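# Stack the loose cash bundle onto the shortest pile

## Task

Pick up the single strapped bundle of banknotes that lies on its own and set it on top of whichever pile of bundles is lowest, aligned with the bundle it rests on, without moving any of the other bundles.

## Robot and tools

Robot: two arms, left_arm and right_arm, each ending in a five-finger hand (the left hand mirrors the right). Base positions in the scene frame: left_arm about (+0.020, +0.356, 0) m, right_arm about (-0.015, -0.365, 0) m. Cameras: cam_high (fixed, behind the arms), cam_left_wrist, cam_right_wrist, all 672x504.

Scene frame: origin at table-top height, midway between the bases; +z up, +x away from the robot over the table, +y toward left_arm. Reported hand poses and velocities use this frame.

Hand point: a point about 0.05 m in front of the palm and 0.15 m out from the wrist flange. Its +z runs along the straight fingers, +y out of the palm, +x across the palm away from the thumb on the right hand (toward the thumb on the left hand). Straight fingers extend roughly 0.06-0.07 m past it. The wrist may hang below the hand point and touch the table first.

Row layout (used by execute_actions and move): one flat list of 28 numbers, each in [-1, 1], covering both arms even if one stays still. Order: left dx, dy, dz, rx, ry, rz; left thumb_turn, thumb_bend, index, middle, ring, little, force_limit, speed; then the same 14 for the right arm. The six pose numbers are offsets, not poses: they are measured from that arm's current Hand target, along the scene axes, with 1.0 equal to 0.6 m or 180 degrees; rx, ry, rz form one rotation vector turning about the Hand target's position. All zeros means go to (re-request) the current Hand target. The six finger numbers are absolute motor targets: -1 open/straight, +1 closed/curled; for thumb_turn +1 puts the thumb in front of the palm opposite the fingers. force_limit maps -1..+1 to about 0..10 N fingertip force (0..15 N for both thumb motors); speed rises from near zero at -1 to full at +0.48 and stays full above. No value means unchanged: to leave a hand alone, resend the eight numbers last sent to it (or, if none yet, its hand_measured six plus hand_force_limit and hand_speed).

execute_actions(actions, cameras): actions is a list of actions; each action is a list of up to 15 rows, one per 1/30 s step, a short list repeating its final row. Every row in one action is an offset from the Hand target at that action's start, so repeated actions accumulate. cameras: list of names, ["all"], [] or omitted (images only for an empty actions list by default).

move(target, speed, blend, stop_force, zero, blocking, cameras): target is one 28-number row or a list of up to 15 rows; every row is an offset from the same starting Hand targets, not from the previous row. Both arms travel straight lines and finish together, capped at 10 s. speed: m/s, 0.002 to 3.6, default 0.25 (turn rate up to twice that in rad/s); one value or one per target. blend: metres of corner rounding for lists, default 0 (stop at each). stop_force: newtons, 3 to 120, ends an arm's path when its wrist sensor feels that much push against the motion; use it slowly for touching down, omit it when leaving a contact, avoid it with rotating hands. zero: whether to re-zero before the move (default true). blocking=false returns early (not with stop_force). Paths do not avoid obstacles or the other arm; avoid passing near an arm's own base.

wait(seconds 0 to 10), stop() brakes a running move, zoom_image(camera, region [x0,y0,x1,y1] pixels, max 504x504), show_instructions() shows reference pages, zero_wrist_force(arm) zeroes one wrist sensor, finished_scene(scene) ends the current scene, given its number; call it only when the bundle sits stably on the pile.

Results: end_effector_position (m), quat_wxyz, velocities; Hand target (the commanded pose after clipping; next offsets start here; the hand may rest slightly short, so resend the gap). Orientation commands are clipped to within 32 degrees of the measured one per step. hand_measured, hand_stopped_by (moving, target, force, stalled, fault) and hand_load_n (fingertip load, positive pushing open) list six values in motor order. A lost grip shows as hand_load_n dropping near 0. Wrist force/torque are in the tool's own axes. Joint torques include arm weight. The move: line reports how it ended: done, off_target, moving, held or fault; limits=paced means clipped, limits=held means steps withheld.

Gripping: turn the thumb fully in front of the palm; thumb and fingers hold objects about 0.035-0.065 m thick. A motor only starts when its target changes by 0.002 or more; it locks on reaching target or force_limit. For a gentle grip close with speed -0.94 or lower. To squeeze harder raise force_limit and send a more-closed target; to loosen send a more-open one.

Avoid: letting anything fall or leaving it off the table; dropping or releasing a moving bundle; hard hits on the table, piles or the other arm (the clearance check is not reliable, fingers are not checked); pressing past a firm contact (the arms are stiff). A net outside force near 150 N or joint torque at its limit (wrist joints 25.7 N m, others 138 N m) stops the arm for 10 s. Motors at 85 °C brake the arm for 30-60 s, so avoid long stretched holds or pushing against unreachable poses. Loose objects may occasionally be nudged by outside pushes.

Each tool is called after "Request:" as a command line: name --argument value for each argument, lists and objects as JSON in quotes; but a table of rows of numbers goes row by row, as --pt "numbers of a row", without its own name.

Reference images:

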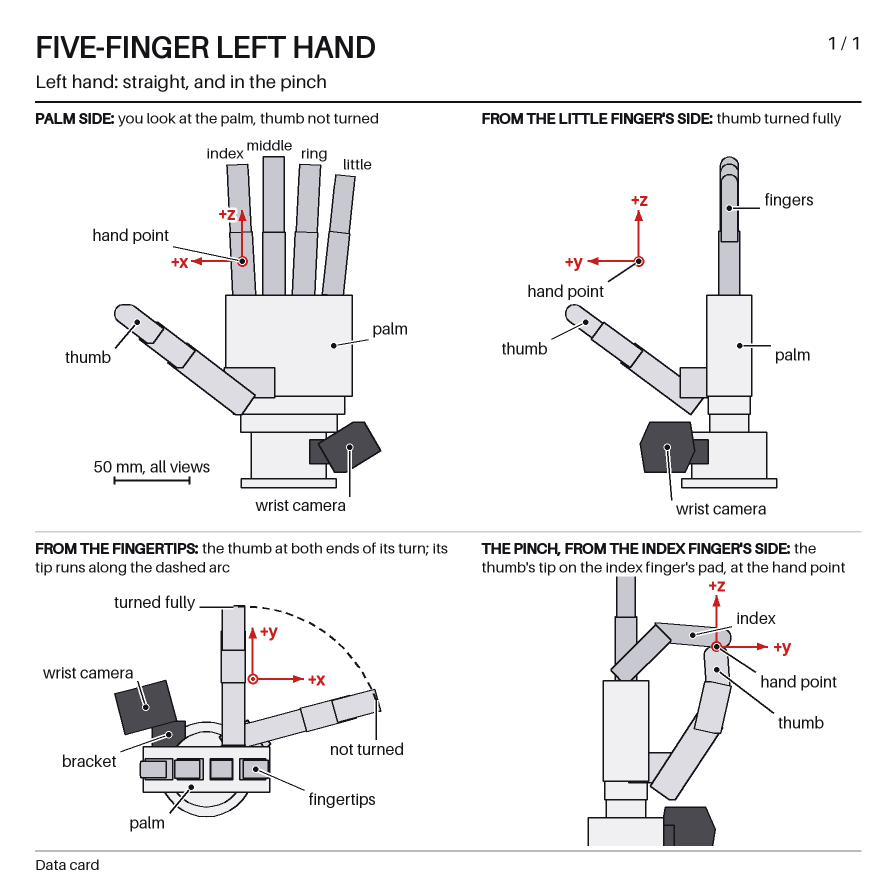

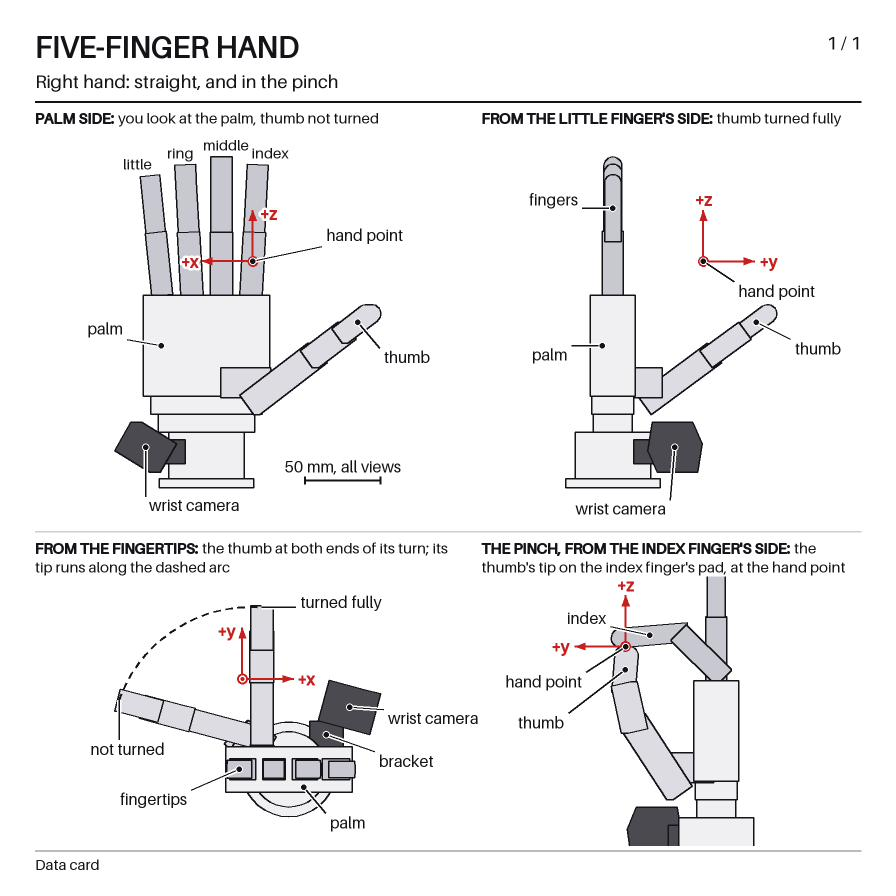

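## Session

Request:
execute_actions --actions '[]'

Scene clock: 0.00 s.
left_arm: end_effector_position=(+0.9626, +0.6053, +0.1120) hand_measured=(-1.000, -1.000, -1.000, -1.000, -1.000, -1.000) hand_load_n=(+0.0, +0.0, +0.0, +0.0, +0.0, +0.0) hand_stopped_by=(target, target, target, target, target, target) hand_force_limit=0.00 hand_speed=-0.80 end_effector_quat_wxyz=(+0.493, +0.372, +0.742, +0.260) | right_arm: end_effector_position=(+0.5133, +0.0908, +0.3727) hand_measured=(-1.000, -1.000, -1.000, -1.000, -1.000, -1.000) hand_load_n=(+0.0, +0.0, +0.0, +0.0, +0.0, +0.0) hand_stopped_by=(target, target, target, target, target, target) hand_force_limit=0.00 hand_speed=-0.80 end_effector_quat_wxyz=(-0.460, +0.517, +0.665, +0.281)
Joint positions: left_arm=[3.585 -2.643 -0.748 2.968 -1.183 -0.453] | right_arm=[0.166 -0.833 0.836 1.934 0.465 -0.292]
Joint velocities: within noise
Joint torques (N m): no reading
Motor temperatures (°C): left_arm=[28 31 27 38 39 35] | right_arm=[29 31 26 37 40 37]
Wrist force (N): no reading
Wrist torque (N m): no reading
Wrist force, peak (N): no reading
Hand target: left_arm +0.9626, +0.6053, +0.1120; +0.493, +0.372, +0.742, +0.260 | right_arm +0.5133, +0.0908, +0.3727; -0.460, +0.517, +0.665, +0.281
camera_calibration:
cam_left_wrist: T_world_to_cam=[[-0.354692, -0.36192, -0.862095, 0.653346], [-0.606837, 0.790563, -0.0822185, 0.111151], [0.711296, 0.493989, -0.500033, -0.81279], [0, 0, 0, 1]] pos_world=[0.877322, 0.550096, 0.165963]
cam_right_wrist: T_world_to_cam=[[0.907089, 0.385163, 0.169821, -0.571883], [0.409048, -0.711331, -0.571566, 0.0687794], [-0.099347, 0.587926, -0.802791, 0.414789], [0, 0, 0, 1]] pos_world=[0.531823, 0.0253283, 0.469418]

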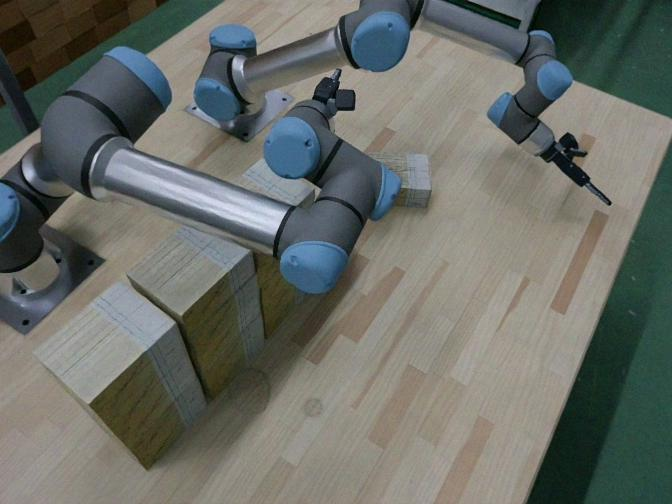

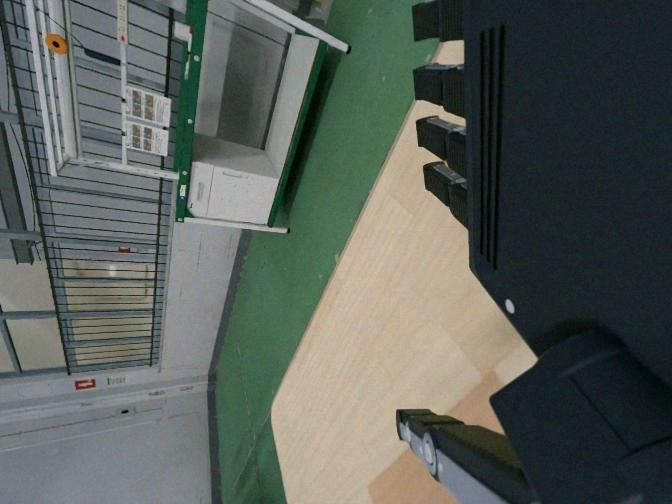

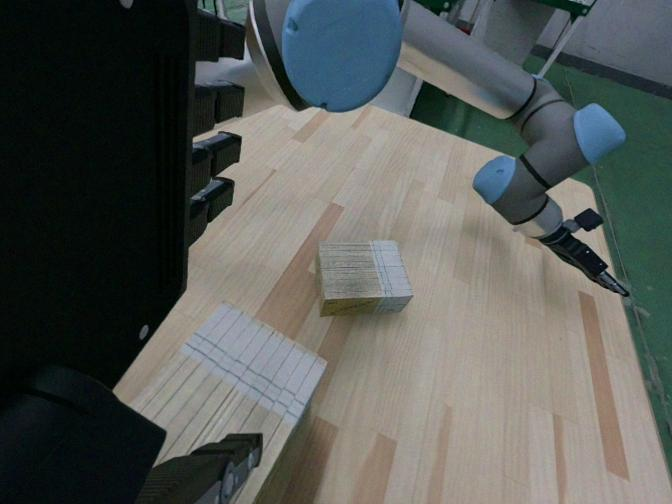

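Request:
zoom_image --camera "cam_high" --region '[20, 120, 450, 480]'

Request:
zoom_image --camera "cam_right_wrist" --region '[120, 200, 460, 504]'

Scaled by 1.172 from the camera's 672x504 image, which has a finer 960x720 frame.

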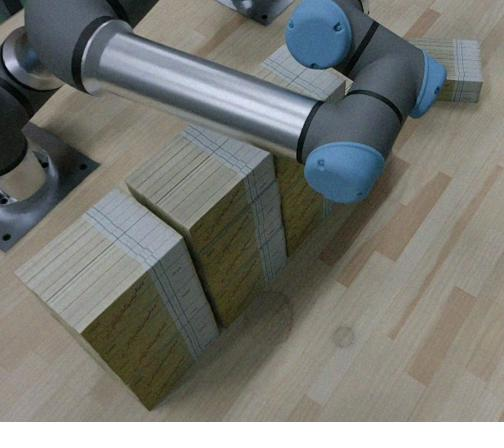

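Scaled by 1.482 from the camera's 672x504 image, which has a finer 960x720 frame.

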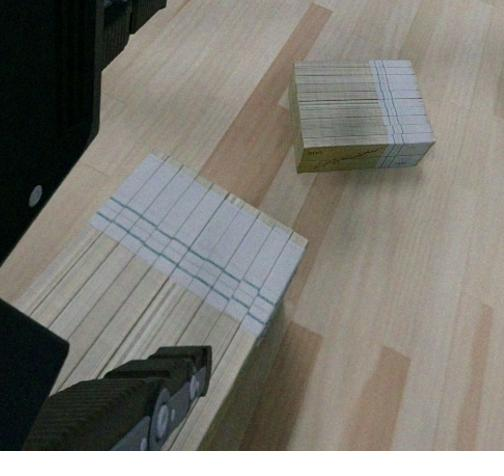

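Request:
move --pt "-0.0833 -0.0833 0.1667 0 0 0 1 -1 -1 -1 -1 -1 0 0 -0.1555 -0.0347 0.0788 0 0 0 0 -1 -1 -1 -1 -1 0 0" --pt "-0.4043 -0.3088 0.3133 0.2886 0.2969 -0.4387 1 -1 -1 -1 -1 -1 0 0 -0.4888 -0.3847 -0.0212 -0.2798 -0.4516 0.3067 0 -1 -1 -1 -1 -1 0 0" --speed 0.3 --blend '[0.03,0]' --cameras '["all"]'

Scene clock: 9.07 s.
left_arm: end_effector_position=(+0.7187, +0.4198, +0.2993) hand_measured=(+1.000, -1.000, -1.000, -1.000, -1.000, -1.000) hand_load_n=(+0.0, +0.0, +0.0, +0.0, +0.0, +0.0) hand_stopped_by=(target, target, target, target, target, target) hand_force_limit=0.00 hand_speed=0.00 end_effector_quat_wxyz=(+0.007, +0.949, +0.313, +0.023) | right_arm: end_effector_position=(+0.2201, -0.1400, +0.3599) hand_measured=(+0.000, -1.000, -1.000, -1.000, -1.000, -1.000) hand_load_n=(+0.0, +0.0, +0.0, +0.0, +0.0, +0.0) hand_stopped_by=(target, target, target, target, target, target) hand_force_limit=0.00 hand_speed=0.00 end_effector_quat_wxyz=(+0.217, +0.025, +0.975, +0.035)
Joint positions: left_arm=[3.503 -2.629 -0.035 1.14 -1.555 1.292] | right_arm=[0.154 -1.992 1.837 1.282 1.587 -1.352]
Joint torques (N m): left_arm=[-9.49 43.87 27.73 -4.57 -2.84 2.28] | right_arm=[-10.95 -12.9 -9.04 -0.21 -2.22 -1.11]
Wrist force (N): left_arm=[0.1 0.6 -0.2] | right_arm=[-0.5 0.1 -0.3]
Wrist torque (N m): left_arm=[0.05 -0.15 -0.04] | right_arm=[-0.13 0.07 0.36]
Wrist force, peak (N): left_arm=[1.0 -0.6 1.2] | right_arm=[-0.2 1.2 0.1]
Hand target: left_arm +0.7200, +0.4200, +0.3000; +0.000, +0.951, +0.310, +0.000 | right_arm +0.2201, -0.1400, +0.3599; +0.218, +0.025, +0.975, +0.035
Off the commanded pose: left_arm 0.001 m, 3 deg | right_arm 0.000 m, 0 deg.
elbow stopped short (left arm): the move would have taken joint 3 (elbow) straighter than the controller allows.
move: off_target (left_arm)
camera_calibration:
cam_left_wrist: T_world_to_cam=[[-0.369987, 0.928998, -0.00854829, -0.125225], [0.771989, 0.312548, 0.553486, -0.855425], [0.516859, 0.198183, -0.832814, -0.0905574], [0, 0, 0, 1]] pos_world=[0.660852, 0.401642, 0.396978]
cam_right_wrist: T_world_to_cam=[[-0.23716, 0.971406, -0.0111954, 0.184138], [0.553477, 0.14458, 0.82022, -0.395608], [0.798385, 0.188327, -0.571939, 0.174554], [0, 0, 0, 1]] pos_world=[0.123269, -0.15455, 0.426381]

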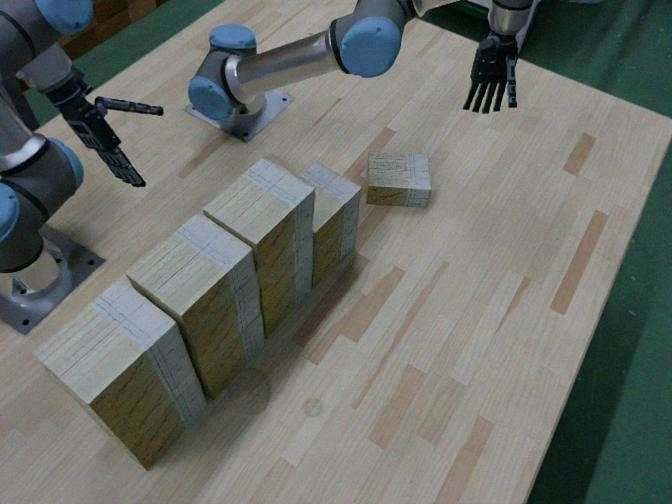

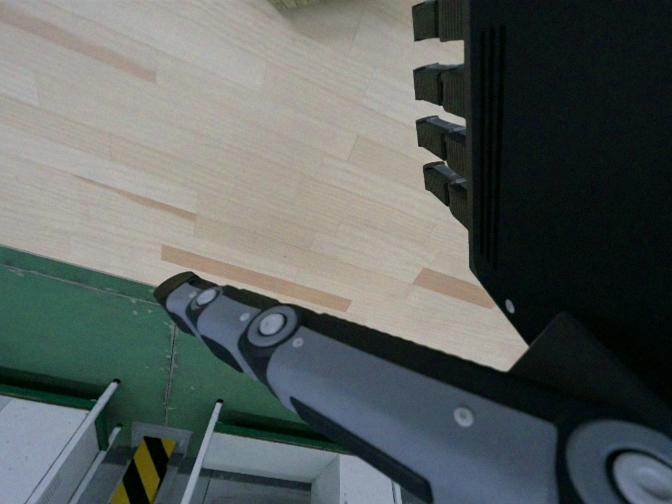

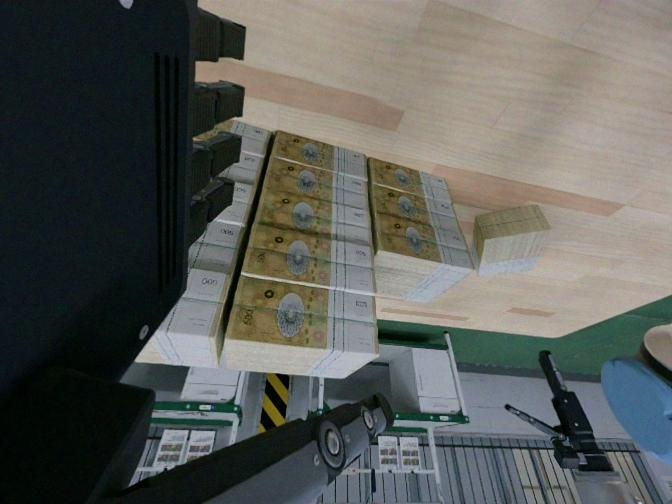

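Request:
move --target '[-0.108,-0.125,-0.05,-0.0306,0.0059,-0.522,1,-1,-1,-1,-1,-1,0,0,0,0,0,0,0,0,0,-1,-1,-1,-1,-1,0,0]' --speed 0.5 --cameras '["cam_left_wrist","cam_high"]'

Scene clock: 14.07 s.
left_arm: end_effector_position=(+0.6535, +0.3448, +0.2691) hand_measured=(+1.000, -1.000, -1.000, -1.000, -1.000, -1.000) hand_load_n=(+0.0, +0.0, +0.5, +0.0, +0.0, +0.0) hand_stopped_by=(target, target, target, target, target, target) hand_force_limit=0.00 hand_speed=0.00 end_effector_quat_wxyz=(+0.010, +0.886, -0.461, +0.053) | right_arm: end_effector_position=(+0.2201, -0.1400, +0.3599) hand_measured=(+0.000, -1.000, -1.000, -1.000, -1.000, -1.000) hand_load_n=(+0.0, +0.0, +0.0, +0.0, +0.0, +0.0) hand_stopped_by=(target, target, target, target, target, target) hand_force_limit=0.00 hand_speed=0.00 end_effector_quat_wxyz=(+0.218, +0.025, +0.975, +0.035)
Joint positions: left_arm=[3.451 -2.668 -0.035 1.193 -1.481 2.836] | right_arm=[0.153 -1.992 1.837 1.282 1.586 -1.353]
Joint torques (N m): left_arm=[-8.62 60.69 27.12 -0.17 -2.74 2.03] | right_arm=[-10.54 -12.78 -9.83 2.09 -2.34 -1.57]
Wrist force (N): left_arm=[0.4 0.7 -0.2] | right_arm=[-0.3 0.0 -0.2]
Wrist torque (N m): left_arm=[0.05 -0.24 -0.01] | right_arm=[-0.15 0.04 0.36]
Wrist force, peak (N): left_arm=[-0.2 1.1 -0.1] | right_arm=[-0.8 0.0 -0.4]
Hand target: left_arm +0.6552, +0.3450, +0.2700; +0.038, +0.874, -0.484, -0.021 | right_arm +0.2201, -0.1400, +0.3599; +0.218, +0.025, +0.975, +0.035
Off the commanded pose: left_arm 0.002 m, 9 deg | right_arm 0.000 m, 0 deg.
elbow stopped short (left arm): the move would have taken joint 3 (elbow) straighter than the controller allows.
move: off_target (left_arm)
camera_calibration:
cam_left_wrist: T_world_to_cam=[[0.935641, 0.347132, 0.0638415, -0.752081], [0.244989, -0.768933, 0.590528, -0.0575288], [0.254081, -0.536881, -0.804488, 0.350578], [0, 0, 0, 1]] pos_world=[0.628696, 0.405055, 0.364022]
Images, in order (width x height): cam_high 672x504, cam_left_wrist 672x504.

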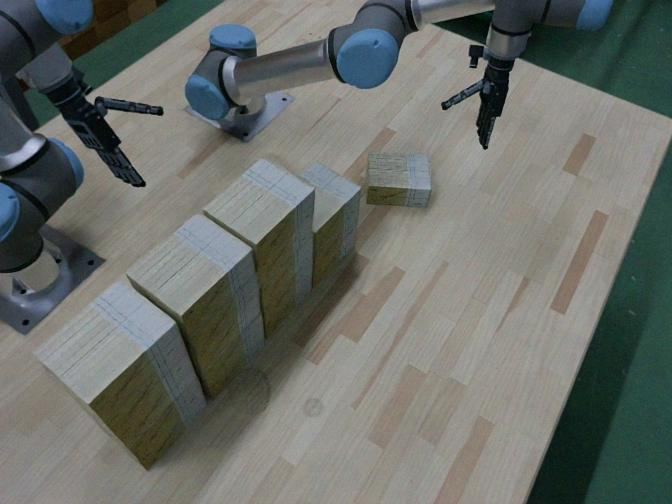

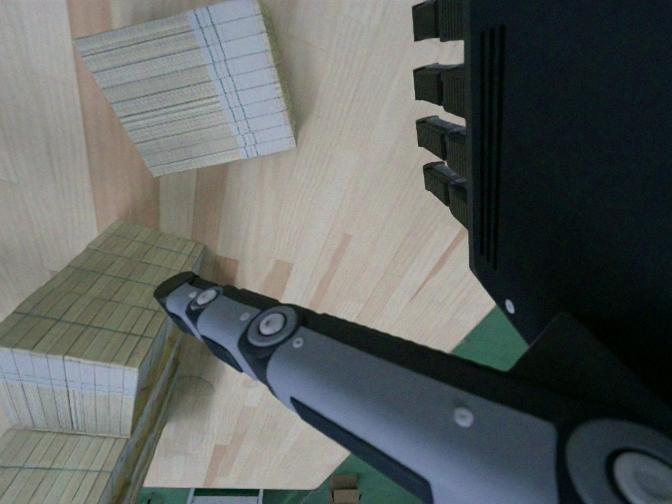

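Request:
move --target '[-0.037,-0.0117,-0.275,0,0,-0.0083,1,-1,-1,-1,-1,-1,0,0,0,0,0,0,0,0,0,-1,-1,-1,-1,-1,0,0]' --speed 0.2 --cameras '["cam_left_wrist"]'

Scene clock: 16.30 s.
left_arm: end_effector_position=(+0.6331, +0.3380, +0.1051) hand_measured=(+1.000, -1.000, -1.000, -1.000, -1.000, -1.000) hand_load_n=(+0.0, +0.0, +0.0, +0.0, +0.0, +0.0) hand_stopped_by=(target, target, target, target, target, target) hand_force_limit=0.00 hand_speed=0.00 end_effector_quat_wxyz=(+0.038, +0.868, -0.495, -0.021) | right_arm: end_effector_position=(+0.2201, -0.1400, +0.3599) hand_measured=(+0.000, -1.000, -1.000, -1.000, -1.000, -1.000) hand_load_n=(+0.0, +0.0, +0.0, +0.0, +0.0, +0.0) hand_stopped_by=(target, target, target, target, target, target) hand_force_limit=0.00 hand_speed=0.00 end_effector_quat_wxyz=(+0.218, +0.025, +0.975, +0.035)
Joint positions: left_arm=[3.418 -2.606 -0.634 1.585 -1.548 2.884] | right_arm=[0.153 -1.992 1.837 1.282 1.586 -1.353]
Joint torques (N m): left_arm=[-9.21 45.68 6.19 -0.45 -2.84 2.24] | right_arm=[-10.59 -13.8 -8.96 2.08 -2.36 -1.39]
Wrist force (N): left_arm=[-0.1 0.3 -0.1] | right_arm=[-0.7 0.0 -0.1]
Wrist torque (N m): left_arm=[0.03 -0.13 -0.06] | right_arm=[-0.15 0.10 0.34]
Wrist force, peak (N): left_arm=[0.0 0.9 -1.4] | right_arm=[-0.9 -0.1 -0.1]
Hand target: left_arm +0.6330, +0.3380, +0.1050; +0.038, +0.868, -0.495, -0.021 | right_arm +0.2201, -0.1400, +0.3599; +0.218, +0.025, +0.975, +0.035
Off the commanded pose: left_arm 0.000 m, 0 deg | right_arm 0.000 m, 0 deg.
move: done
camera_calibration:
cam_left_wrist: T_world_to_cam=[[0.959924, 0.269779, -0.0759318, -0.694633], [0.267706, -0.802442, 0.533311, 0.0420224], [0.0829451, -0.532265, -0.842504, 0.330856], [0, 0, 0, 1]] pos_world=[0.628102, 0.397221, 0.203592]
Images, in order (width x height): cam_left_wrist 672x504.

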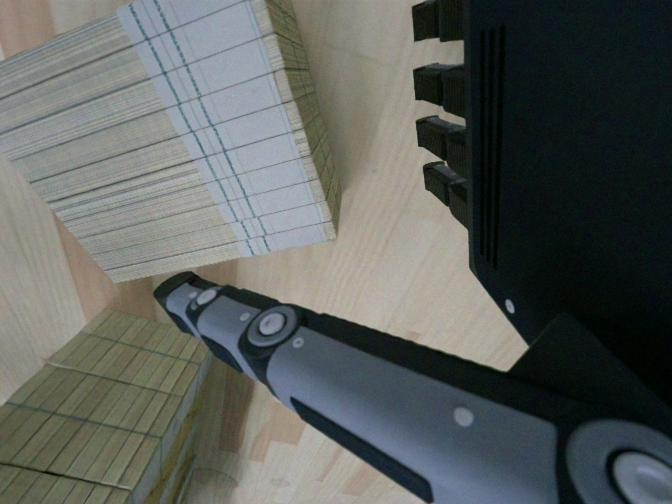

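Request:
move --target '[-0.3777,-0.2225,0,0,0,0,1,-1,-1,-1,-1,-1,0,0,0,0,0,0,0,0,0,-1,-1,-1,-1,-1,0,0]' --speed 0.08 --stop_force 12 --cameras '["cam_left_wrist","cam_high"]'

Scene clock: 21.83 s.
left_arm: end_effector_position=(+0.4064, +0.2045, +0.1050) hand_measured=(+1.000, -1.000, -1.000, -1.000, -1.000, -1.000) hand_load_n=(-0.5, +0.0, +0.0, +0.0, +0.5, +0.0) hand_stopped_by=(target, target, target, target, target, target) hand_force_limit=0.00 hand_speed=0.00 end_effector_quat_wxyz=(+0.038, +0.868, -0.495, -0.021) | right_arm: end_effector_position=(+0.2201, -0.1400, +0.3599) hand_measured=(+0.000, -1.000, -1.000, -1.000, -1.000, -1.000) hand_load_n=(+0.0, +0.0, +0.0, +0.0, +0.0, +0.0) hand_stopped_by=(target, target, target, target, target, target) hand_force_limit=0.00 hand_speed=0.00 end_effector_quat_wxyz=(+0.218, +0.025, +0.975, +0.035)
Joint positions: left_arm=[3.257 -2.038 -1.641 2.029 -1.534 2.724] | right_arm=[0.153 -1.992 1.837 1.282 1.586 -1.353]
Joint torques (N m): left_arm=[-10 42.21 1.93 -1.17 3.26 -2.24] | right_arm=[-10.37 -14.02 -9.12 2.16 -2.14 -1.44]
Wrist force (N): left_arm=[-0.4 -3.3 1.7] | right_arm=[-0.5 -0.2 -0.1]
Wrist torque (N m): left_arm=[-0.10 0.01 0.19] | right_arm=[-0.18 0.07 0.35]
Wrist force, peak (N): left_arm=[1.4 -7.6 -2.0] | right_arm=[-0.8 -0.2 -0.3]
Hand target: left_arm +0.4064, +0.2045, +0.1050; +0.038, +0.868, -0.495, -0.021 | right_arm +0.2201, -0.1400, +0.3599; +0.218, +0.025, +0.975, +0.035
Off the commanded pose: left_arm 0.000 m, 0 deg | right_arm 0.000 m, 0 deg.
move: done
camera_calibration:
cam_left_wrist: T_world_to_cam=[[0.959924, 0.269779, -0.0759318, -0.441106], [0.267706, -0.802442, 0.533311, -0.00438818], [0.0829451, -0.532265, -0.842504, 0.27851], [0, 0, 0, 1]] pos_world=[0.401502, 0.263721, 0.203492]
Images, in order (width x height): cam_high 672x504, cam_left_wrist 672x504.

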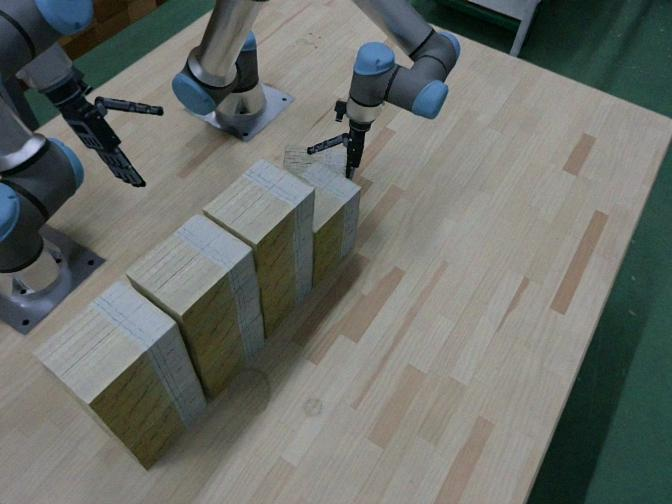

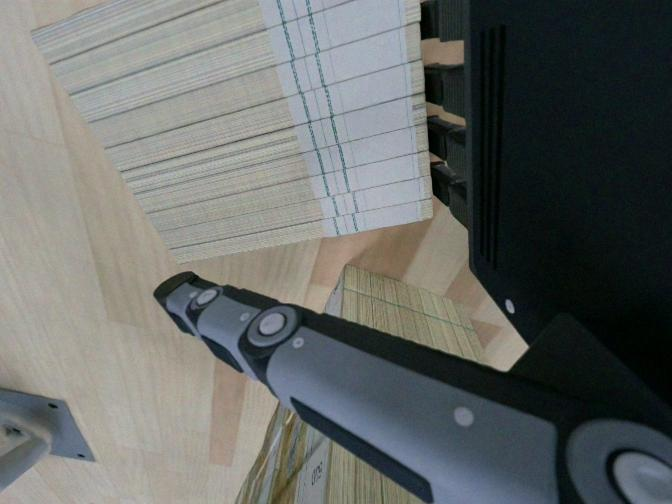

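Request:
move --pt "-0.0535 -0.0262 0 0 0 0.0771 1 -1 -1 -1 -1 -1 0 0 0 0 0 0 0 0 0 -1 -1 -1 -1 -1 0 0" --pt "-0.0992 -0.0645 0 0 0 0.1542 1 -1 -1 -1 -1 -1 0 0 0 0 0 0 0 0 0 -1 -1 -1 -1 -1 0 0" --pt "-0.1343 -0.1123 0 0 0 0.2312 1 -1 -1 -1 -1 -1 0 0 0 0 0 0 0 0 0 -1 -1 -1 -1 -1 0 0" --pt "-0.157 -0.1677 0 0 0 0.3083 1 -1 -1 -1 -1 -1 0 0 0 0 0 0 0 0 0 -1 -1 -1 -1 -1 0 0" --speed 0.12 --blend '[0.01,0.01,0.01,0]' --cameras '["cam_left_wrist","cam_right_wrist","cam_high"]'

Scene clock: 27.00 s.
left_arm: end_effector_position=(+0.3122, +0.1039, +0.1050) hand_measured=(+1.000, -1.000, -1.000, -1.000, -1.000, -1.000) hand_load_n=(+0.0, +0.0, +0.0, +0.0, +0.0, +0.0) hand_stopped_by=(target, target, target, target, target, target) hand_force_limit=0.00 hand_speed=0.00 end_effector_quat_wxyz=(+0.043, +0.998, -0.035, -0.001) | right_arm: end_effector_position=(+0.2201, -0.1400, +0.3599) hand_measured=(+0.000, -1.000, -1.000, -1.000, -1.000, -1.000) hand_load_n=(+0.0, +0.0, +0.0, +0.0, +0.0, +0.0) hand_stopped_by=(target, target, target, target, target, target) hand_force_limit=0.00 hand_speed=0.00 end_effector_quat_wxyz=(+0.218, +0.025, +0.975, +0.035)
Joint positions: left_arm=[3.015 -1.737 -2.038 2.21 -1.484 1.512] | right_arm=[0.153 -1.992 1.837 1.282 1.586 -1.353]
Joint torques (N m): left_arm=[-10.33 28.91 4.29 -0.34 -1.96 -2.36] | right_arm=[-9.22 -12.17 -10.63 2.1 -2.08 -1.07]
Wrist force (N): left_arm=[-0.8 -2.4 1.3] | right_arm=[-0.4 0.0 -0.1]
Wrist torque (N m): left_arm=[0.00 0.11 0.20] | right_arm=[-0.16 0.06 0.35]
Wrist force, peak (N): left_arm=[-0.5 -3.7 2.0] | right_arm=[-0.8 0.0 -0.3]
Hand target: left_arm +0.3122, +0.1038, +0.1050; +0.043, +0.998, -0.034, -0.001 | right_arm +0.2201, -0.1400, +0.3599; +0.218, +0.025, +0.975, +0.035
Off the commanded pose: left_arm 0.000 m, 0 deg | right_arm 0.000 m, 0 deg.
move: done
camera_calibration:
cam_left_wrist: T_world_to_cam=[[0.321752, 0.943767, -0.0760169, -0.194205], [0.812889, -0.234181, 0.533264, -0.289157], [0.485476, -0.233372, -0.842526, 0.0760302], [0, 0, 0, 1]] pos_world=[0.260628, 0.133313, 0.203492]
cam_right_wrist: T_world_to_cam=[[-0.237326, 0.971367, -0.0111018, 0.18421], [0.553384, 0.144579, 0.820283, -0.395609], [0.7984, 0.188531, -0.571851, 0.174565], [0, 0, 0, 1]] pos_world=[0.123268, -0.15465, 0.426382]

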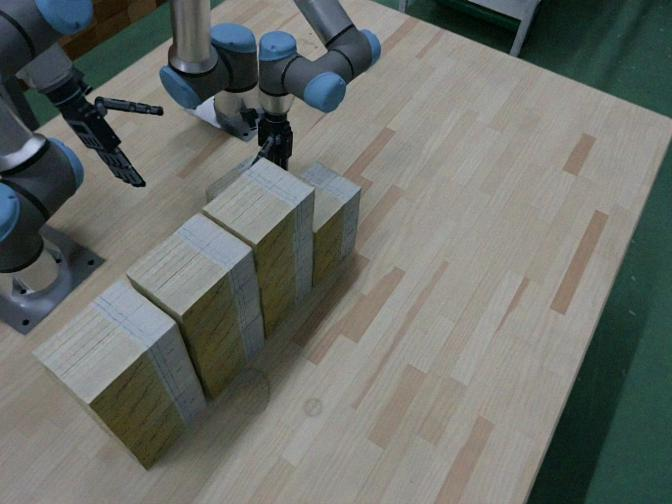

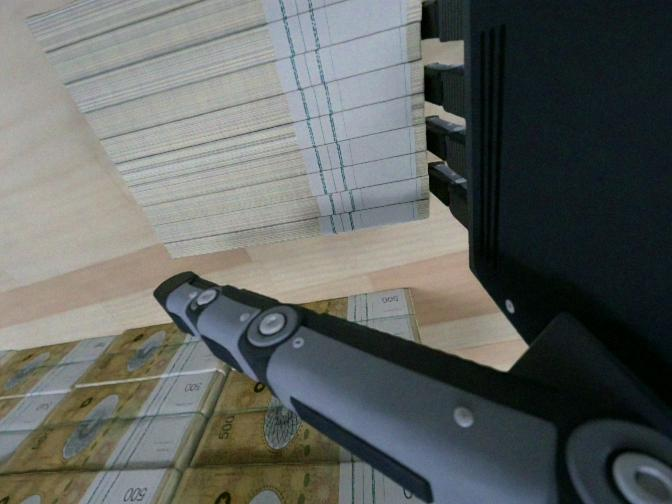

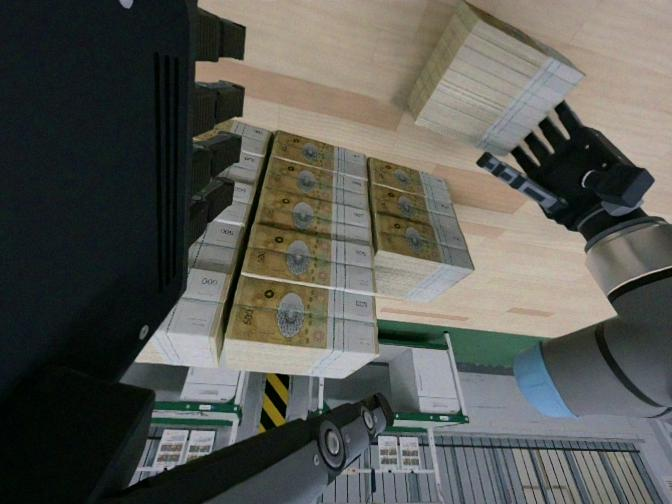

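Request:
zoom_image --camera "cam_right_wrist" --region '[340, 0, 660, 320]'

Scaled by 1.575 from the camera's 672x504 image, which has a finer 960x720 frame.

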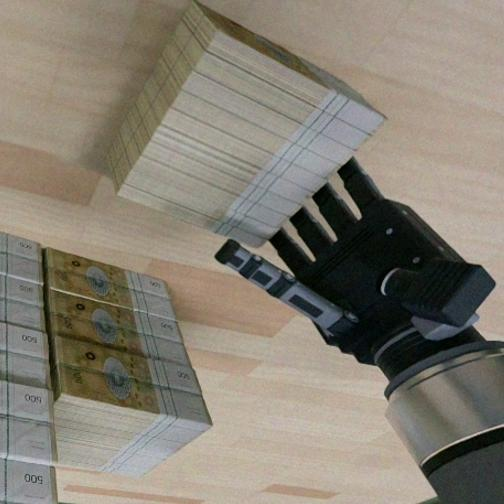

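Request:
move --pt "0 0 0 0 0 0 -1 -1 -1 -1 -1 -1 0 0 0.0425 0.1677 -0.4107 0 0 0 0 -1 -1 -1 -1 -1 0 0" --pt "0 0 0 0 0 0 -1 -1 -1 -1 -1 -1 0 0 0.0503 0.2677 -0.4107 0 0 0 0 -1 -1 -1 -1 -1 0 0" --speed '[0.2,0.06]' --blend '[0.01,0]' --cameras '["cam_left_wrist","cam_right_wrist"]'

Scene clock: 33.97 s.
left_arm: end_effector_position=(+0.3122, +0.1038, +0.1050) hand_measured=(-1.000, -1.000, -1.000, -1.000, -1.000, -1.000) hand_load_n=(+0.5, +0.0, +0.0, +0.0, +0.0, +0.5) hand_stopped_by=(target, target, target, target, target, target) hand_force_limit=0.00 hand_speed=0.00 end_effector_quat_wxyz=(+0.043, +0.998, -0.034, -0.001) | right_arm: end_effector_position=(+0.2502, +0.0205, +0.1135) hand_measured=(+0.000, -1.000, -1.000, -1.000, -1.000, -1.000) hand_load_n=(+0.0, +0.0, +0.5, +0.0, +0.0, +0.0) hand_stopped_by=(target, target, target, target, target, target) hand_force_limit=0.00 hand_speed=0.00 end_effector_quat_wxyz=(+0.218, +0.025, +0.975, +0.035)
Joint positions: left_arm=[3.015 -1.737 -2.038 2.21 -1.484 1.511] | right_arm=[0.756 -1.378 1.981 0.603 1.83 -0.794]
Joint torques (N m): left_arm=[-9.49 24.52 24.13 -2.12 -1.86 -2.18] | right_arm=[9.48 -14.31 -26.19 2.64 2.36 1.74]
Wrist force (N): left_arm=[-0.7 -2.4 1.4] | right_arm=[-0.4 0.1 -0.2]
Wrist torque (N m): left_arm=[0.00 0.09 0.20] | right_arm=[-0.14 0.06 0.18]
Wrist force, peak (N): left_arm=[-0.9 -2.9 1.8] | right_arm=[-0.8 -0.4 -0.9]
Hand target: left_arm +0.3122, +0.1038, +0.1050; +0.043, +0.998, -0.034, -0.001 | right_arm +0.2502, +0.0206, +0.1135; +0.218, +0.025, +0.975, +0.035
Off the commanded pose: left_arm 0.000 m, 0 deg | right_arm 0.000 m, 0 deg.
move: done; blend cut to 0 m at target 1
camera_calibration:
cam_left_wrist: T_world_to_cam=[[0.321492, 0.943863, -0.0759314, -0.194168], [0.812932, -0.233994, 0.53328, -0.289196], [0.485576, -0.233172, -0.842524, 0.0759777], [0, 0, 0, 1]] pos_world=[0.260627, 0.133313, 0.203492]
cam_right_wrist: T_world_to_cam=[[-0.237403, 0.971348, -0.011045, 0.0327396], [0.553372, 0.144575, 0.820291, -0.233408], [0.798385, 0.188628, -0.57184, -0.0207095], [0, 0, 0, 1]] pos_world=[0.153468, 0.00584976, 0.179982]
Images, in order (width x height): cam_left_wrist 672x504, cam_right_wrist 672x504.

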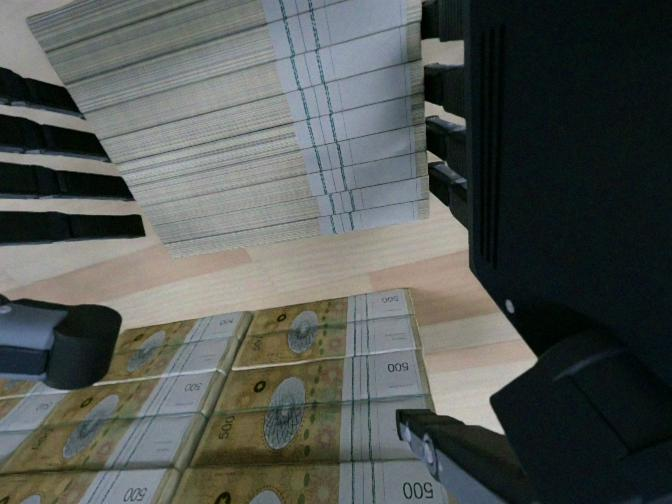

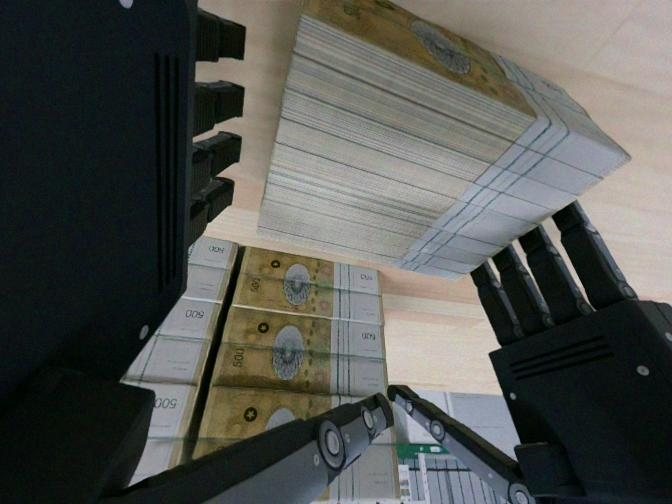

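Request:
move --target '[0,0,0,0,0,0,-1,-1,-1,-1,-1,-1,0,0,0.0052,0.0665,0,0,0,0,0,-1,-1,-1,-1,-1,0,0]' --speed 0.02 --stop_force 10 --cameras '["cam_left_wrist","cam_right_wrist"]'

Scene clock: 36.30 s.
left_arm: end_effector_position=(+0.3122, +0.1038, +0.1050) hand_measured=(-1.000, -1.000, -1.000, -1.000, -1.000, -1.000) hand_load_n=(+0.0, +0.0, +0.0, +0.0, +0.5, +0.5) hand_stopped_by=(target, target, target, target, target, target) hand_force_limit=0.00 hand_speed=0.00 end_effector_quat_wxyz=(+0.043, +0.998, -0.035, -0.001) | right_arm: end_effector_position=(+0.2516, +0.0376, +0.1135) hand_measured=(+0.000, -1.000, -1.000, -1.000, -1.000, -1.000) hand_load_n=(+0.0, +0.0, +1.0, +0.0, +0.0, +0.0) hand_stopped_by=(target, target, target, target, target, target) hand_force_limit=0.00 hand_speed=0.00 end_effector_quat_wxyz=(+0.218, +0.025, +0.975, +0.035)
Joint positions: left_arm=[3.015 -1.737 -2.038 2.21 -1.484 1.511] | right_arm=[0.791 -1.339 1.934 0.62 1.842 -0.761]
Joint torques (N m): left_arm=[-8.97 21.41 23.65 -3.31 5.3 -2.15] | right_arm=[-7.02 -40.68 -7.37 -1.07 -3.49 -1.9]
Wrist force (N): left_arm=[-3.0 -10.3 3.0] | right_arm=[-2.1 -7.2 1.2]
Wrist torque (N m): left_arm=[-0.01 0.03 0.50] | right_arm=[0.05 0.01 0.30]
Wrist force, peak (N): left_arm=[-5.1 -18.2 2.4] | right_arm=[-3.6 -14.6 1.0]
Hand target: left_arm +0.3122, +0.1038, +0.1050; +0.043, +0.998, -0.034, -0.001 | right_arm +0.2516, +0.0376, +0.1135; +0.218, +0.025, +0.975, +0.035 (not the last commanded pose)
Off the commanded pose: left_arm 0.000 m, 0 deg | right_arm 0.023 m, 0 deg.
move: contact (right_arm)
camera_calibration:
cam_left_wrist: T_world_to_cam=[[0.321492, 0.943863, -0.0759314, -0.194168], [0.812932, -0.233994, 0.53328, -0.289196], [0.485576, -0.233172, -0.842524, 0.0759777], [0, 0, 0, 1]] pos_world=[0.260627, 0.133313, 0.203492]
cam_right_wrist: T_world_to_cam=[[-0.237305, 0.97137, -0.0112376, 0.0164565], [0.553373, 0.144678, 0.820273, -0.236599], [0.798414, 0.188436, -0.571863, -0.0249695], [0, 0, 0, 1]] pos_world=[0.154768, 0.0229503, 0.179981]
Images, in order (width x height): cam_left_wrist 672x504, cam_right_wrist 672x504.

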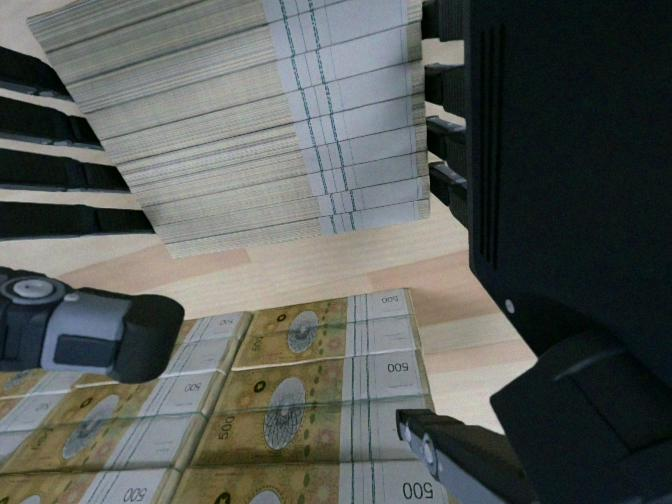

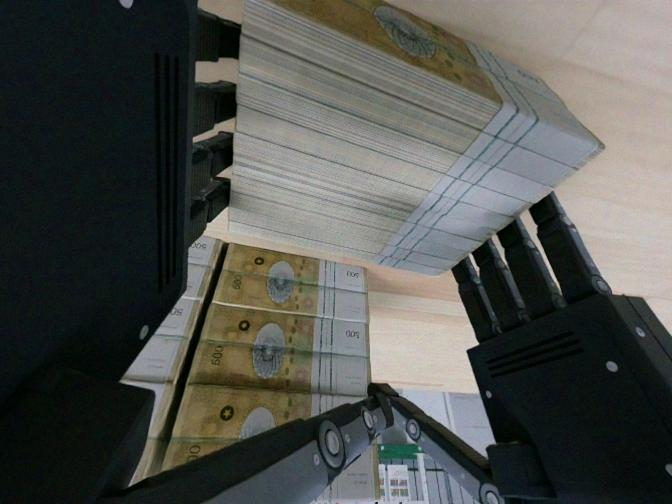

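Request:
move --target '[0,0,0,0,0,0,-1,-1,-1,-1,-1,-1,0,0,0.0003,0.0034,0,0,0,0,0,-1,-1,-1,-1,-1,0,0]' --speed 0.02

Request:
move --target '[0,0,0.05,0,0,0,-1,-1,-1,-1,-1,-1,0,0,0,0,0.05,0,0,0,0,-1,-1,-1,-1,-1,0,0]' --speed 0.04 --cameras '["cam_left_wrist","cam_right_wrist"]'

Scene clock: 37.17 s.
left_arm: end_effector_position=(+0.3122, +0.1039, +0.1050) hand_measured=(-1.000, -1.000, -1.000, -1.000, -1.000, -1.000) hand_load_n=(+0.0, +0.0, +0.0, +0.0, +1.5, +1.5) hand_stopped_by=(target, target, target, target, target, target) hand_force_limit=0.00 hand_speed=0.00 end_effector_quat_wxyz=(+0.043, +0.998, -0.034, -0.001) | right_arm: end_effector_position=(+0.2517, +0.0394, +0.1135) hand_measured=(+0.000, -1.000, -1.000, -1.000, -1.000, -1.000) hand_load_n=(+0.0, +0.0, +3.5, +2.0, +0.5, +0.0) hand_stopped_by=(target, target, target, target, target, target) hand_force_limit=0.00 hand_speed=0.00 end_effector_quat_wxyz=(+0.218, +0.025, +0.975, +0.035)
Joint positions: left_arm=[3.015 -1.737 -2.038 2.21 -1.484 1.511] | right_arm=[0.795 -1.335 1.929 0.622 1.844 -0.757]
Joint torques (N m): left_arm=[-9.56 20.06 23.24 -2.32 5.85 -2.17] | right_arm=[21.2 -16.22 -37.92 -2.49 -5.39 0.96]
Wrist force (N): left_arm=[-8.2 -30.6 2.1] | right_arm=[-7.1 -31.6 0.5]
Wrist torque (N m): left_arm=[0.72 -0.23 1.34] | right_arm=[0.96 -0.33 -0.32]
Wrist force, peak (N): left_arm=[-8.2 -30.6 2.1] | right_arm=[-7.1 -31.6 0.5]
Hand target: left_arm +0.3122, +0.1038, +0.1050; +0.043, +0.998, -0.034, -0.001 | right_arm +0.2517, +0.0396, +0.1135; +0.218, +0.025, +0.975, +0.035
Off the commanded pose: left_arm 0.000 m, 0 deg | right_arm 0.000 m, 0 deg.
move: done

Scene clock: 38.40 s.
left_arm: end_effector_position=(+0.3122, +0.1038, +0.1348) hand_measured=(-1.000, -1.000, -1.000, -1.000, -1.000, -1.000) hand_load_n=(+0.0, +0.0, +0.0, +0.0, +2.0, +1.5) hand_stopped_by=(target, target, target, target, target, target) hand_force_limit=0.00 hand_speed=0.00 end_effector_quat_wxyz=(+0.043, +0.998, -0.034, -0.001) | right_arm: end_effector_position=(+0.2517, +0.0396, +0.1434) hand_measured=(+0.000, -1.000, -1.000, -1.000, -1.000, -1.000) hand_load_n=(-0.5, +0.0, +4.0, +2.5, +0.0, +0.0) hand_stopped_by=(target, target, target, target, target, target) hand_force_limit=0.00 hand_speed=0.00 end_effector_quat_wxyz=(+0.218, +0.025, +0.975, +0.035)
Joint positions: left_arm=[3.015 -1.693 -1.998 2.127 -1.484 1.511] | right_arm=[0.795 -1.374 1.889 0.701 1.844 -0.757]
Joint torques (N m): left_arm=[-4.46 30.52 32.71 -2.65 12.6 -0.21] | right_arm=[20.24 -43.02 -39.91 -2.65 -7.59 0.73]
Wrist force (N): left_arm=[-8.7 -34.8 5.2] | right_arm=[-5.9 -34.4 4.1]
Wrist torque (N m): left_arm=[0.74 -0.08 1.54] | right_arm=[0.83 -0.32 -0.27]
Wrist force, peak (N): left_arm=[-8.7 -34.8 5.2] | right_arm=[-6.2 -34.4 4.0]
Hand target: left_arm +0.3122, +0.1038, +0.1350; +0.043, +0.998, -0.034, -0.001 | right_arm +0.2517, +0.0396, +0.1435; +0.218, +0.025, +0.975, +0.035
Off the commanded pose: left_arm 0.000 m, 0 deg | right_arm 0.000 m, 0 deg.
move: done
camera_calibration:
cam_left_wrist: T_world_to_cam=[[0.321466, 0.943871, -0.0759488, -0.191895], [0.812942, -0.233963, 0.533278, -0.305094], [0.485576, -0.233173, -0.842524, 0.101085], [0, 0, 0, 1]] pos_world=[0.260627, 0.133313, 0.233292]
cam_right_wrist: T_world_to_cam=[[-0.237305, 0.97137, -0.0112376, 0.0148973], [0.553373, 0.144678, 0.820273, -0.261525], [0.798414, 0.188436, -0.571863, -0.00840734], [0, 0, 0, 1]] pos_world=[0.154968, 0.0249503, 0.209881]
Images, in order (width x height): cam_left_wrist 672x504, cam_right_wrist 672x504.

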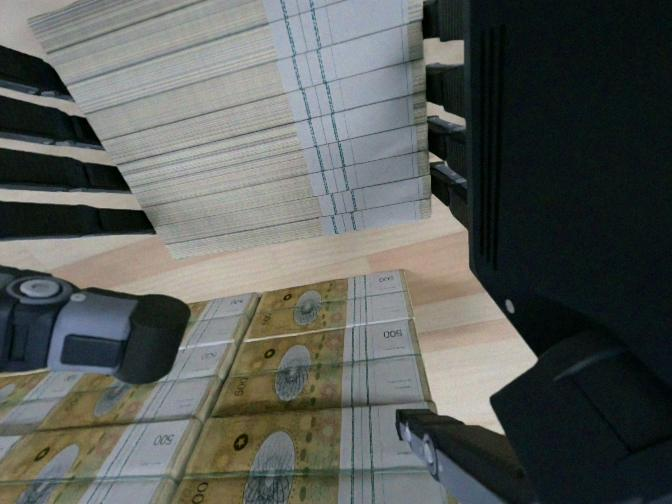

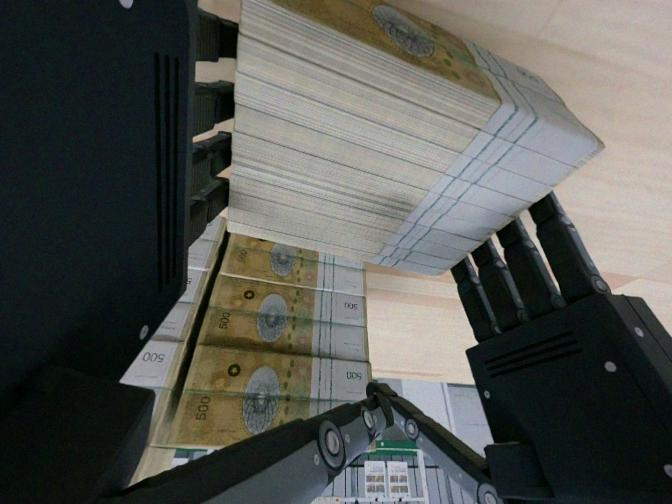

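Request:
move --target '[0,0,0.2,0,0,0,-1,-1,-1,-1,-1,-1,0,0,0,0,0.2,0,0,0,0,-1,-1,-1,-1,-1,0,0]' --speed 0.06

Request:
move --target '[0,0,0.1917,0,0,0,-1,-1,-1,-1,-1,-1,0,0,0,0,0.1917,0,0,0,0,-1,-1,-1,-1,-1,0,0]' --speed 0.06 --cameras '["cam_left_wrist","cam_right_wrist","cam_high"]'

Scene clock: 41.13 s.
left_arm: end_effector_position=(+0.3122, +0.1038, +0.2548) hand_measured=(-1.000, -1.000, -1.000, -1.000, -1.000, -1.000) hand_load_n=(+0.0, +0.0, +0.0, +0.0, +2.0, +2.0) hand_stopped_by=(target, target, target, target, target, target) hand_force_limit=0.00 hand_speed=0.00 end_effector_quat_wxyz=(+0.043, +0.998, -0.034, -0.001) | right_arm: end_effector_position=(+0.2517, +0.0396, +0.2634) hand_measured=(+0.000, -1.000, -1.000, -1.000, -1.000, -1.000) hand_load_n=(+0.0, +0.0, +4.5, +2.5, +0.0, +0.0) hand_stopped_by=(target, target, target, target, target, target) hand_force_limit=0.00 hand_speed=0.00 end_effector_quat_wxyz=(+0.218, +0.025, +0.975, +0.035)
Joint positions: left_arm=[3.015 -1.581 -1.787 1.803 -1.484 1.511] | right_arm=[0.795 -1.476 1.679 1.012 1.844 -0.757]
Joint torques (N m): left_arm=[1.8 27.52 34.5 -2.46 12.11 0.97] | right_arm=[8.29 -38.58 -40.76 -3.33 -7.39 0.86]
Wrist force (N): left_arm=[-9.4 -37.4 4.9] | right_arm=[-6.7 -37.4 4.1]
Wrist torque (N m): left_arm=[0.97 -0.14 1.67] | right_arm=[0.96 -0.36 -0.33]
Wrist force, peak (N): left_arm=[-9.6 -37.8 5.3] | right_arm=[-6.7 -37.8 3.8]
Hand target: left_arm +0.3122, +0.1038, +0.2550; +0.043, +0.998, -0.034, -0.001 | right_arm +0.2517, +0.0396, +0.2635; +0.218, +0.025, +0.975, +0.035
Off the commanded pose: left_arm 0.000 m, 0 deg | right_arm 0.000 m, 0 deg.
move: done

Scene clock: 43.63 s.
left_arm: end_effector_position=(+0.3122, +0.1039, +0.3699) hand_measured=(-1.000, -1.000, -1.000, -1.000, -1.000, -1.000) hand_load_n=(+0.0, +0.0, +0.0, +0.0, +2.0, +2.0) hand_stopped_by=(target, target, target, target, target, target) hand_force_limit=0.00 hand_speed=0.00 end_effector_quat_wxyz=(+0.043, +0.998, -0.034, -0.001) | right_arm: end_effector_position=(+0.2518, +0.0396, +0.3784) hand_measured=(+0.000, -1.000, -1.000, -1.000, -1.000, -1.000) hand_load_n=(+0.0, +0.0, +4.5, +2.5, +0.0, +0.5) hand_stopped_by=(target, target, target, target, target, target) hand_force_limit=0.00 hand_speed=0.00 end_effector_quat_wxyz=(+0.218, +0.025, +0.975, +0.035)
Joint positions: left_arm=[3.015 -1.559 -1.513 1.508 -1.484 1.511] | right_arm=[0.795 -1.491 1.401 1.305 1.844 -0.757]
Joint torques (N m): left_arm=[-13.56 9.82 32.4 -2.36 12.28 0.87] | right_arm=[17.2 -9.28 -38.8 -3.87 -6.88 0.9]
Wrist force (N): left_arm=[-9.9 -39.4 4.8] | right_arm=[-7.3 -39.0 4.3]
Wrist torque (N m): left_arm=[0.98 -0.15 1.74] | right_arm=[1.05 -0.36 -0.38]
Wrist force, peak (N): left_arm=[-10.1 -39.5 5.0] | right_arm=[-7.4 -39.1 4.1]
Hand target: left_arm +0.3122, +0.1038, +0.3700; +0.043, +0.998, -0.034, -0.001 | right_arm +0.2517, +0.0396, +0.3785; +0.218, +0.025, +0.975, +0.035
Off the commanded pose: left_arm 0.000 m, 0 deg | right_arm 0.000 m, 0 deg.
move: done
camera_calibration:
cam_left_wrist: T_world_to_cam=[[0.321398, 0.943889, -0.0760013, -0.174], [0.812944, -0.233868, 0.533317, -0.430498], [0.485618, -0.233192, -0.842494, 0.29914], [0, 0, 0, 1]] pos_world=[0.260626, 0.133314, 0.468392]
cam_right_wrist: T_world_to_cam=[[-0.237249, 0.971385, -0.0111586, 0.0174942], [0.553395, 0.144583, 0.820274, -0.454291], [0.798415, 0.188434, -0.571862, 0.12598], [0, 0, 0, 1]] pos_world=[0.154969, 0.0249502, 0.444881]

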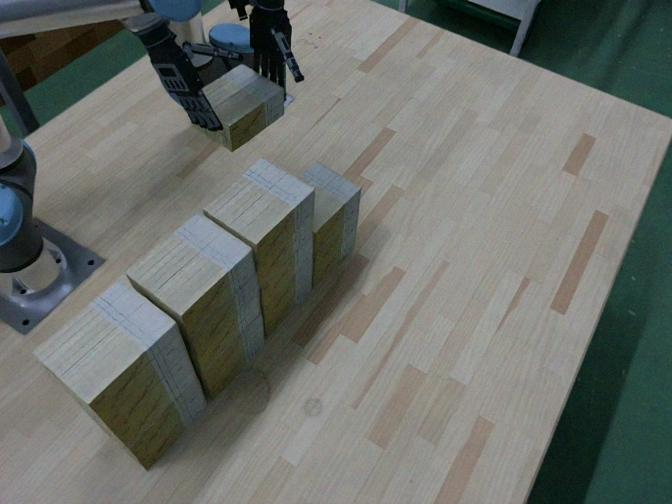

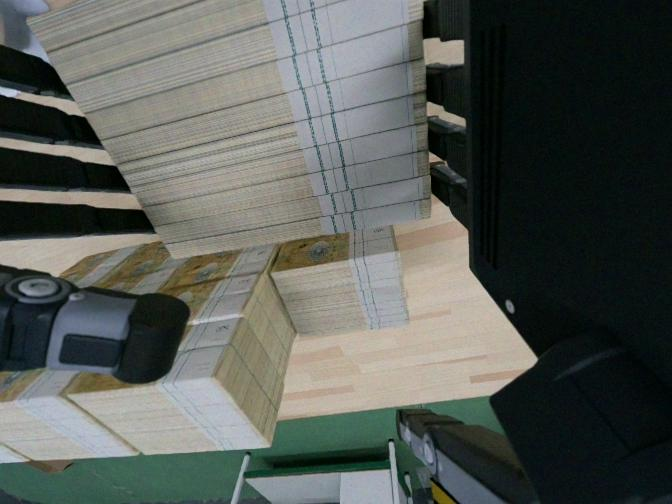

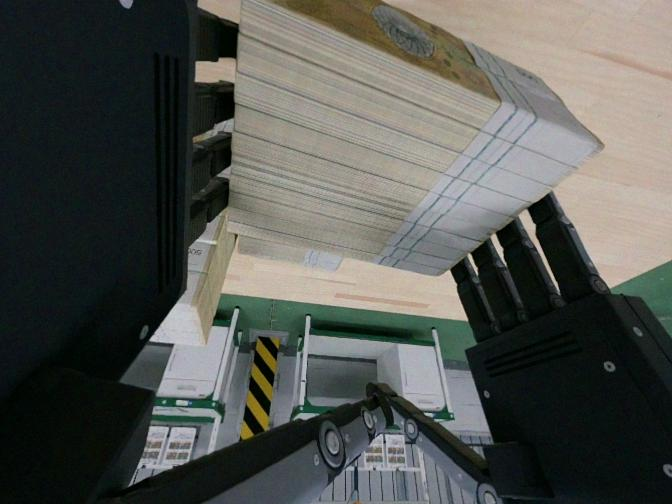

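Request:
zoom_image --camera "cam_left_wrist" --region '[180, 210, 440, 470]'

Scaled by 1.938 from the camera's 672x504 image, which has a finer 960x720 frame.

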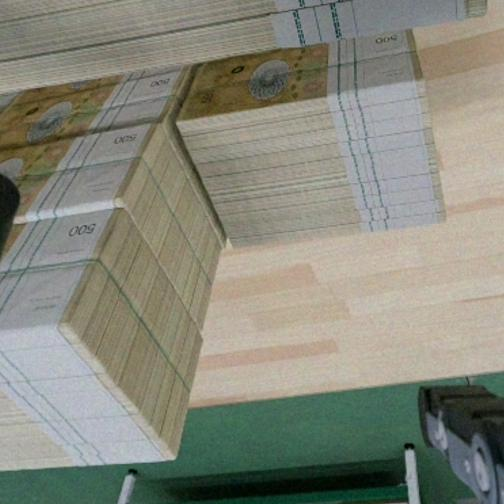

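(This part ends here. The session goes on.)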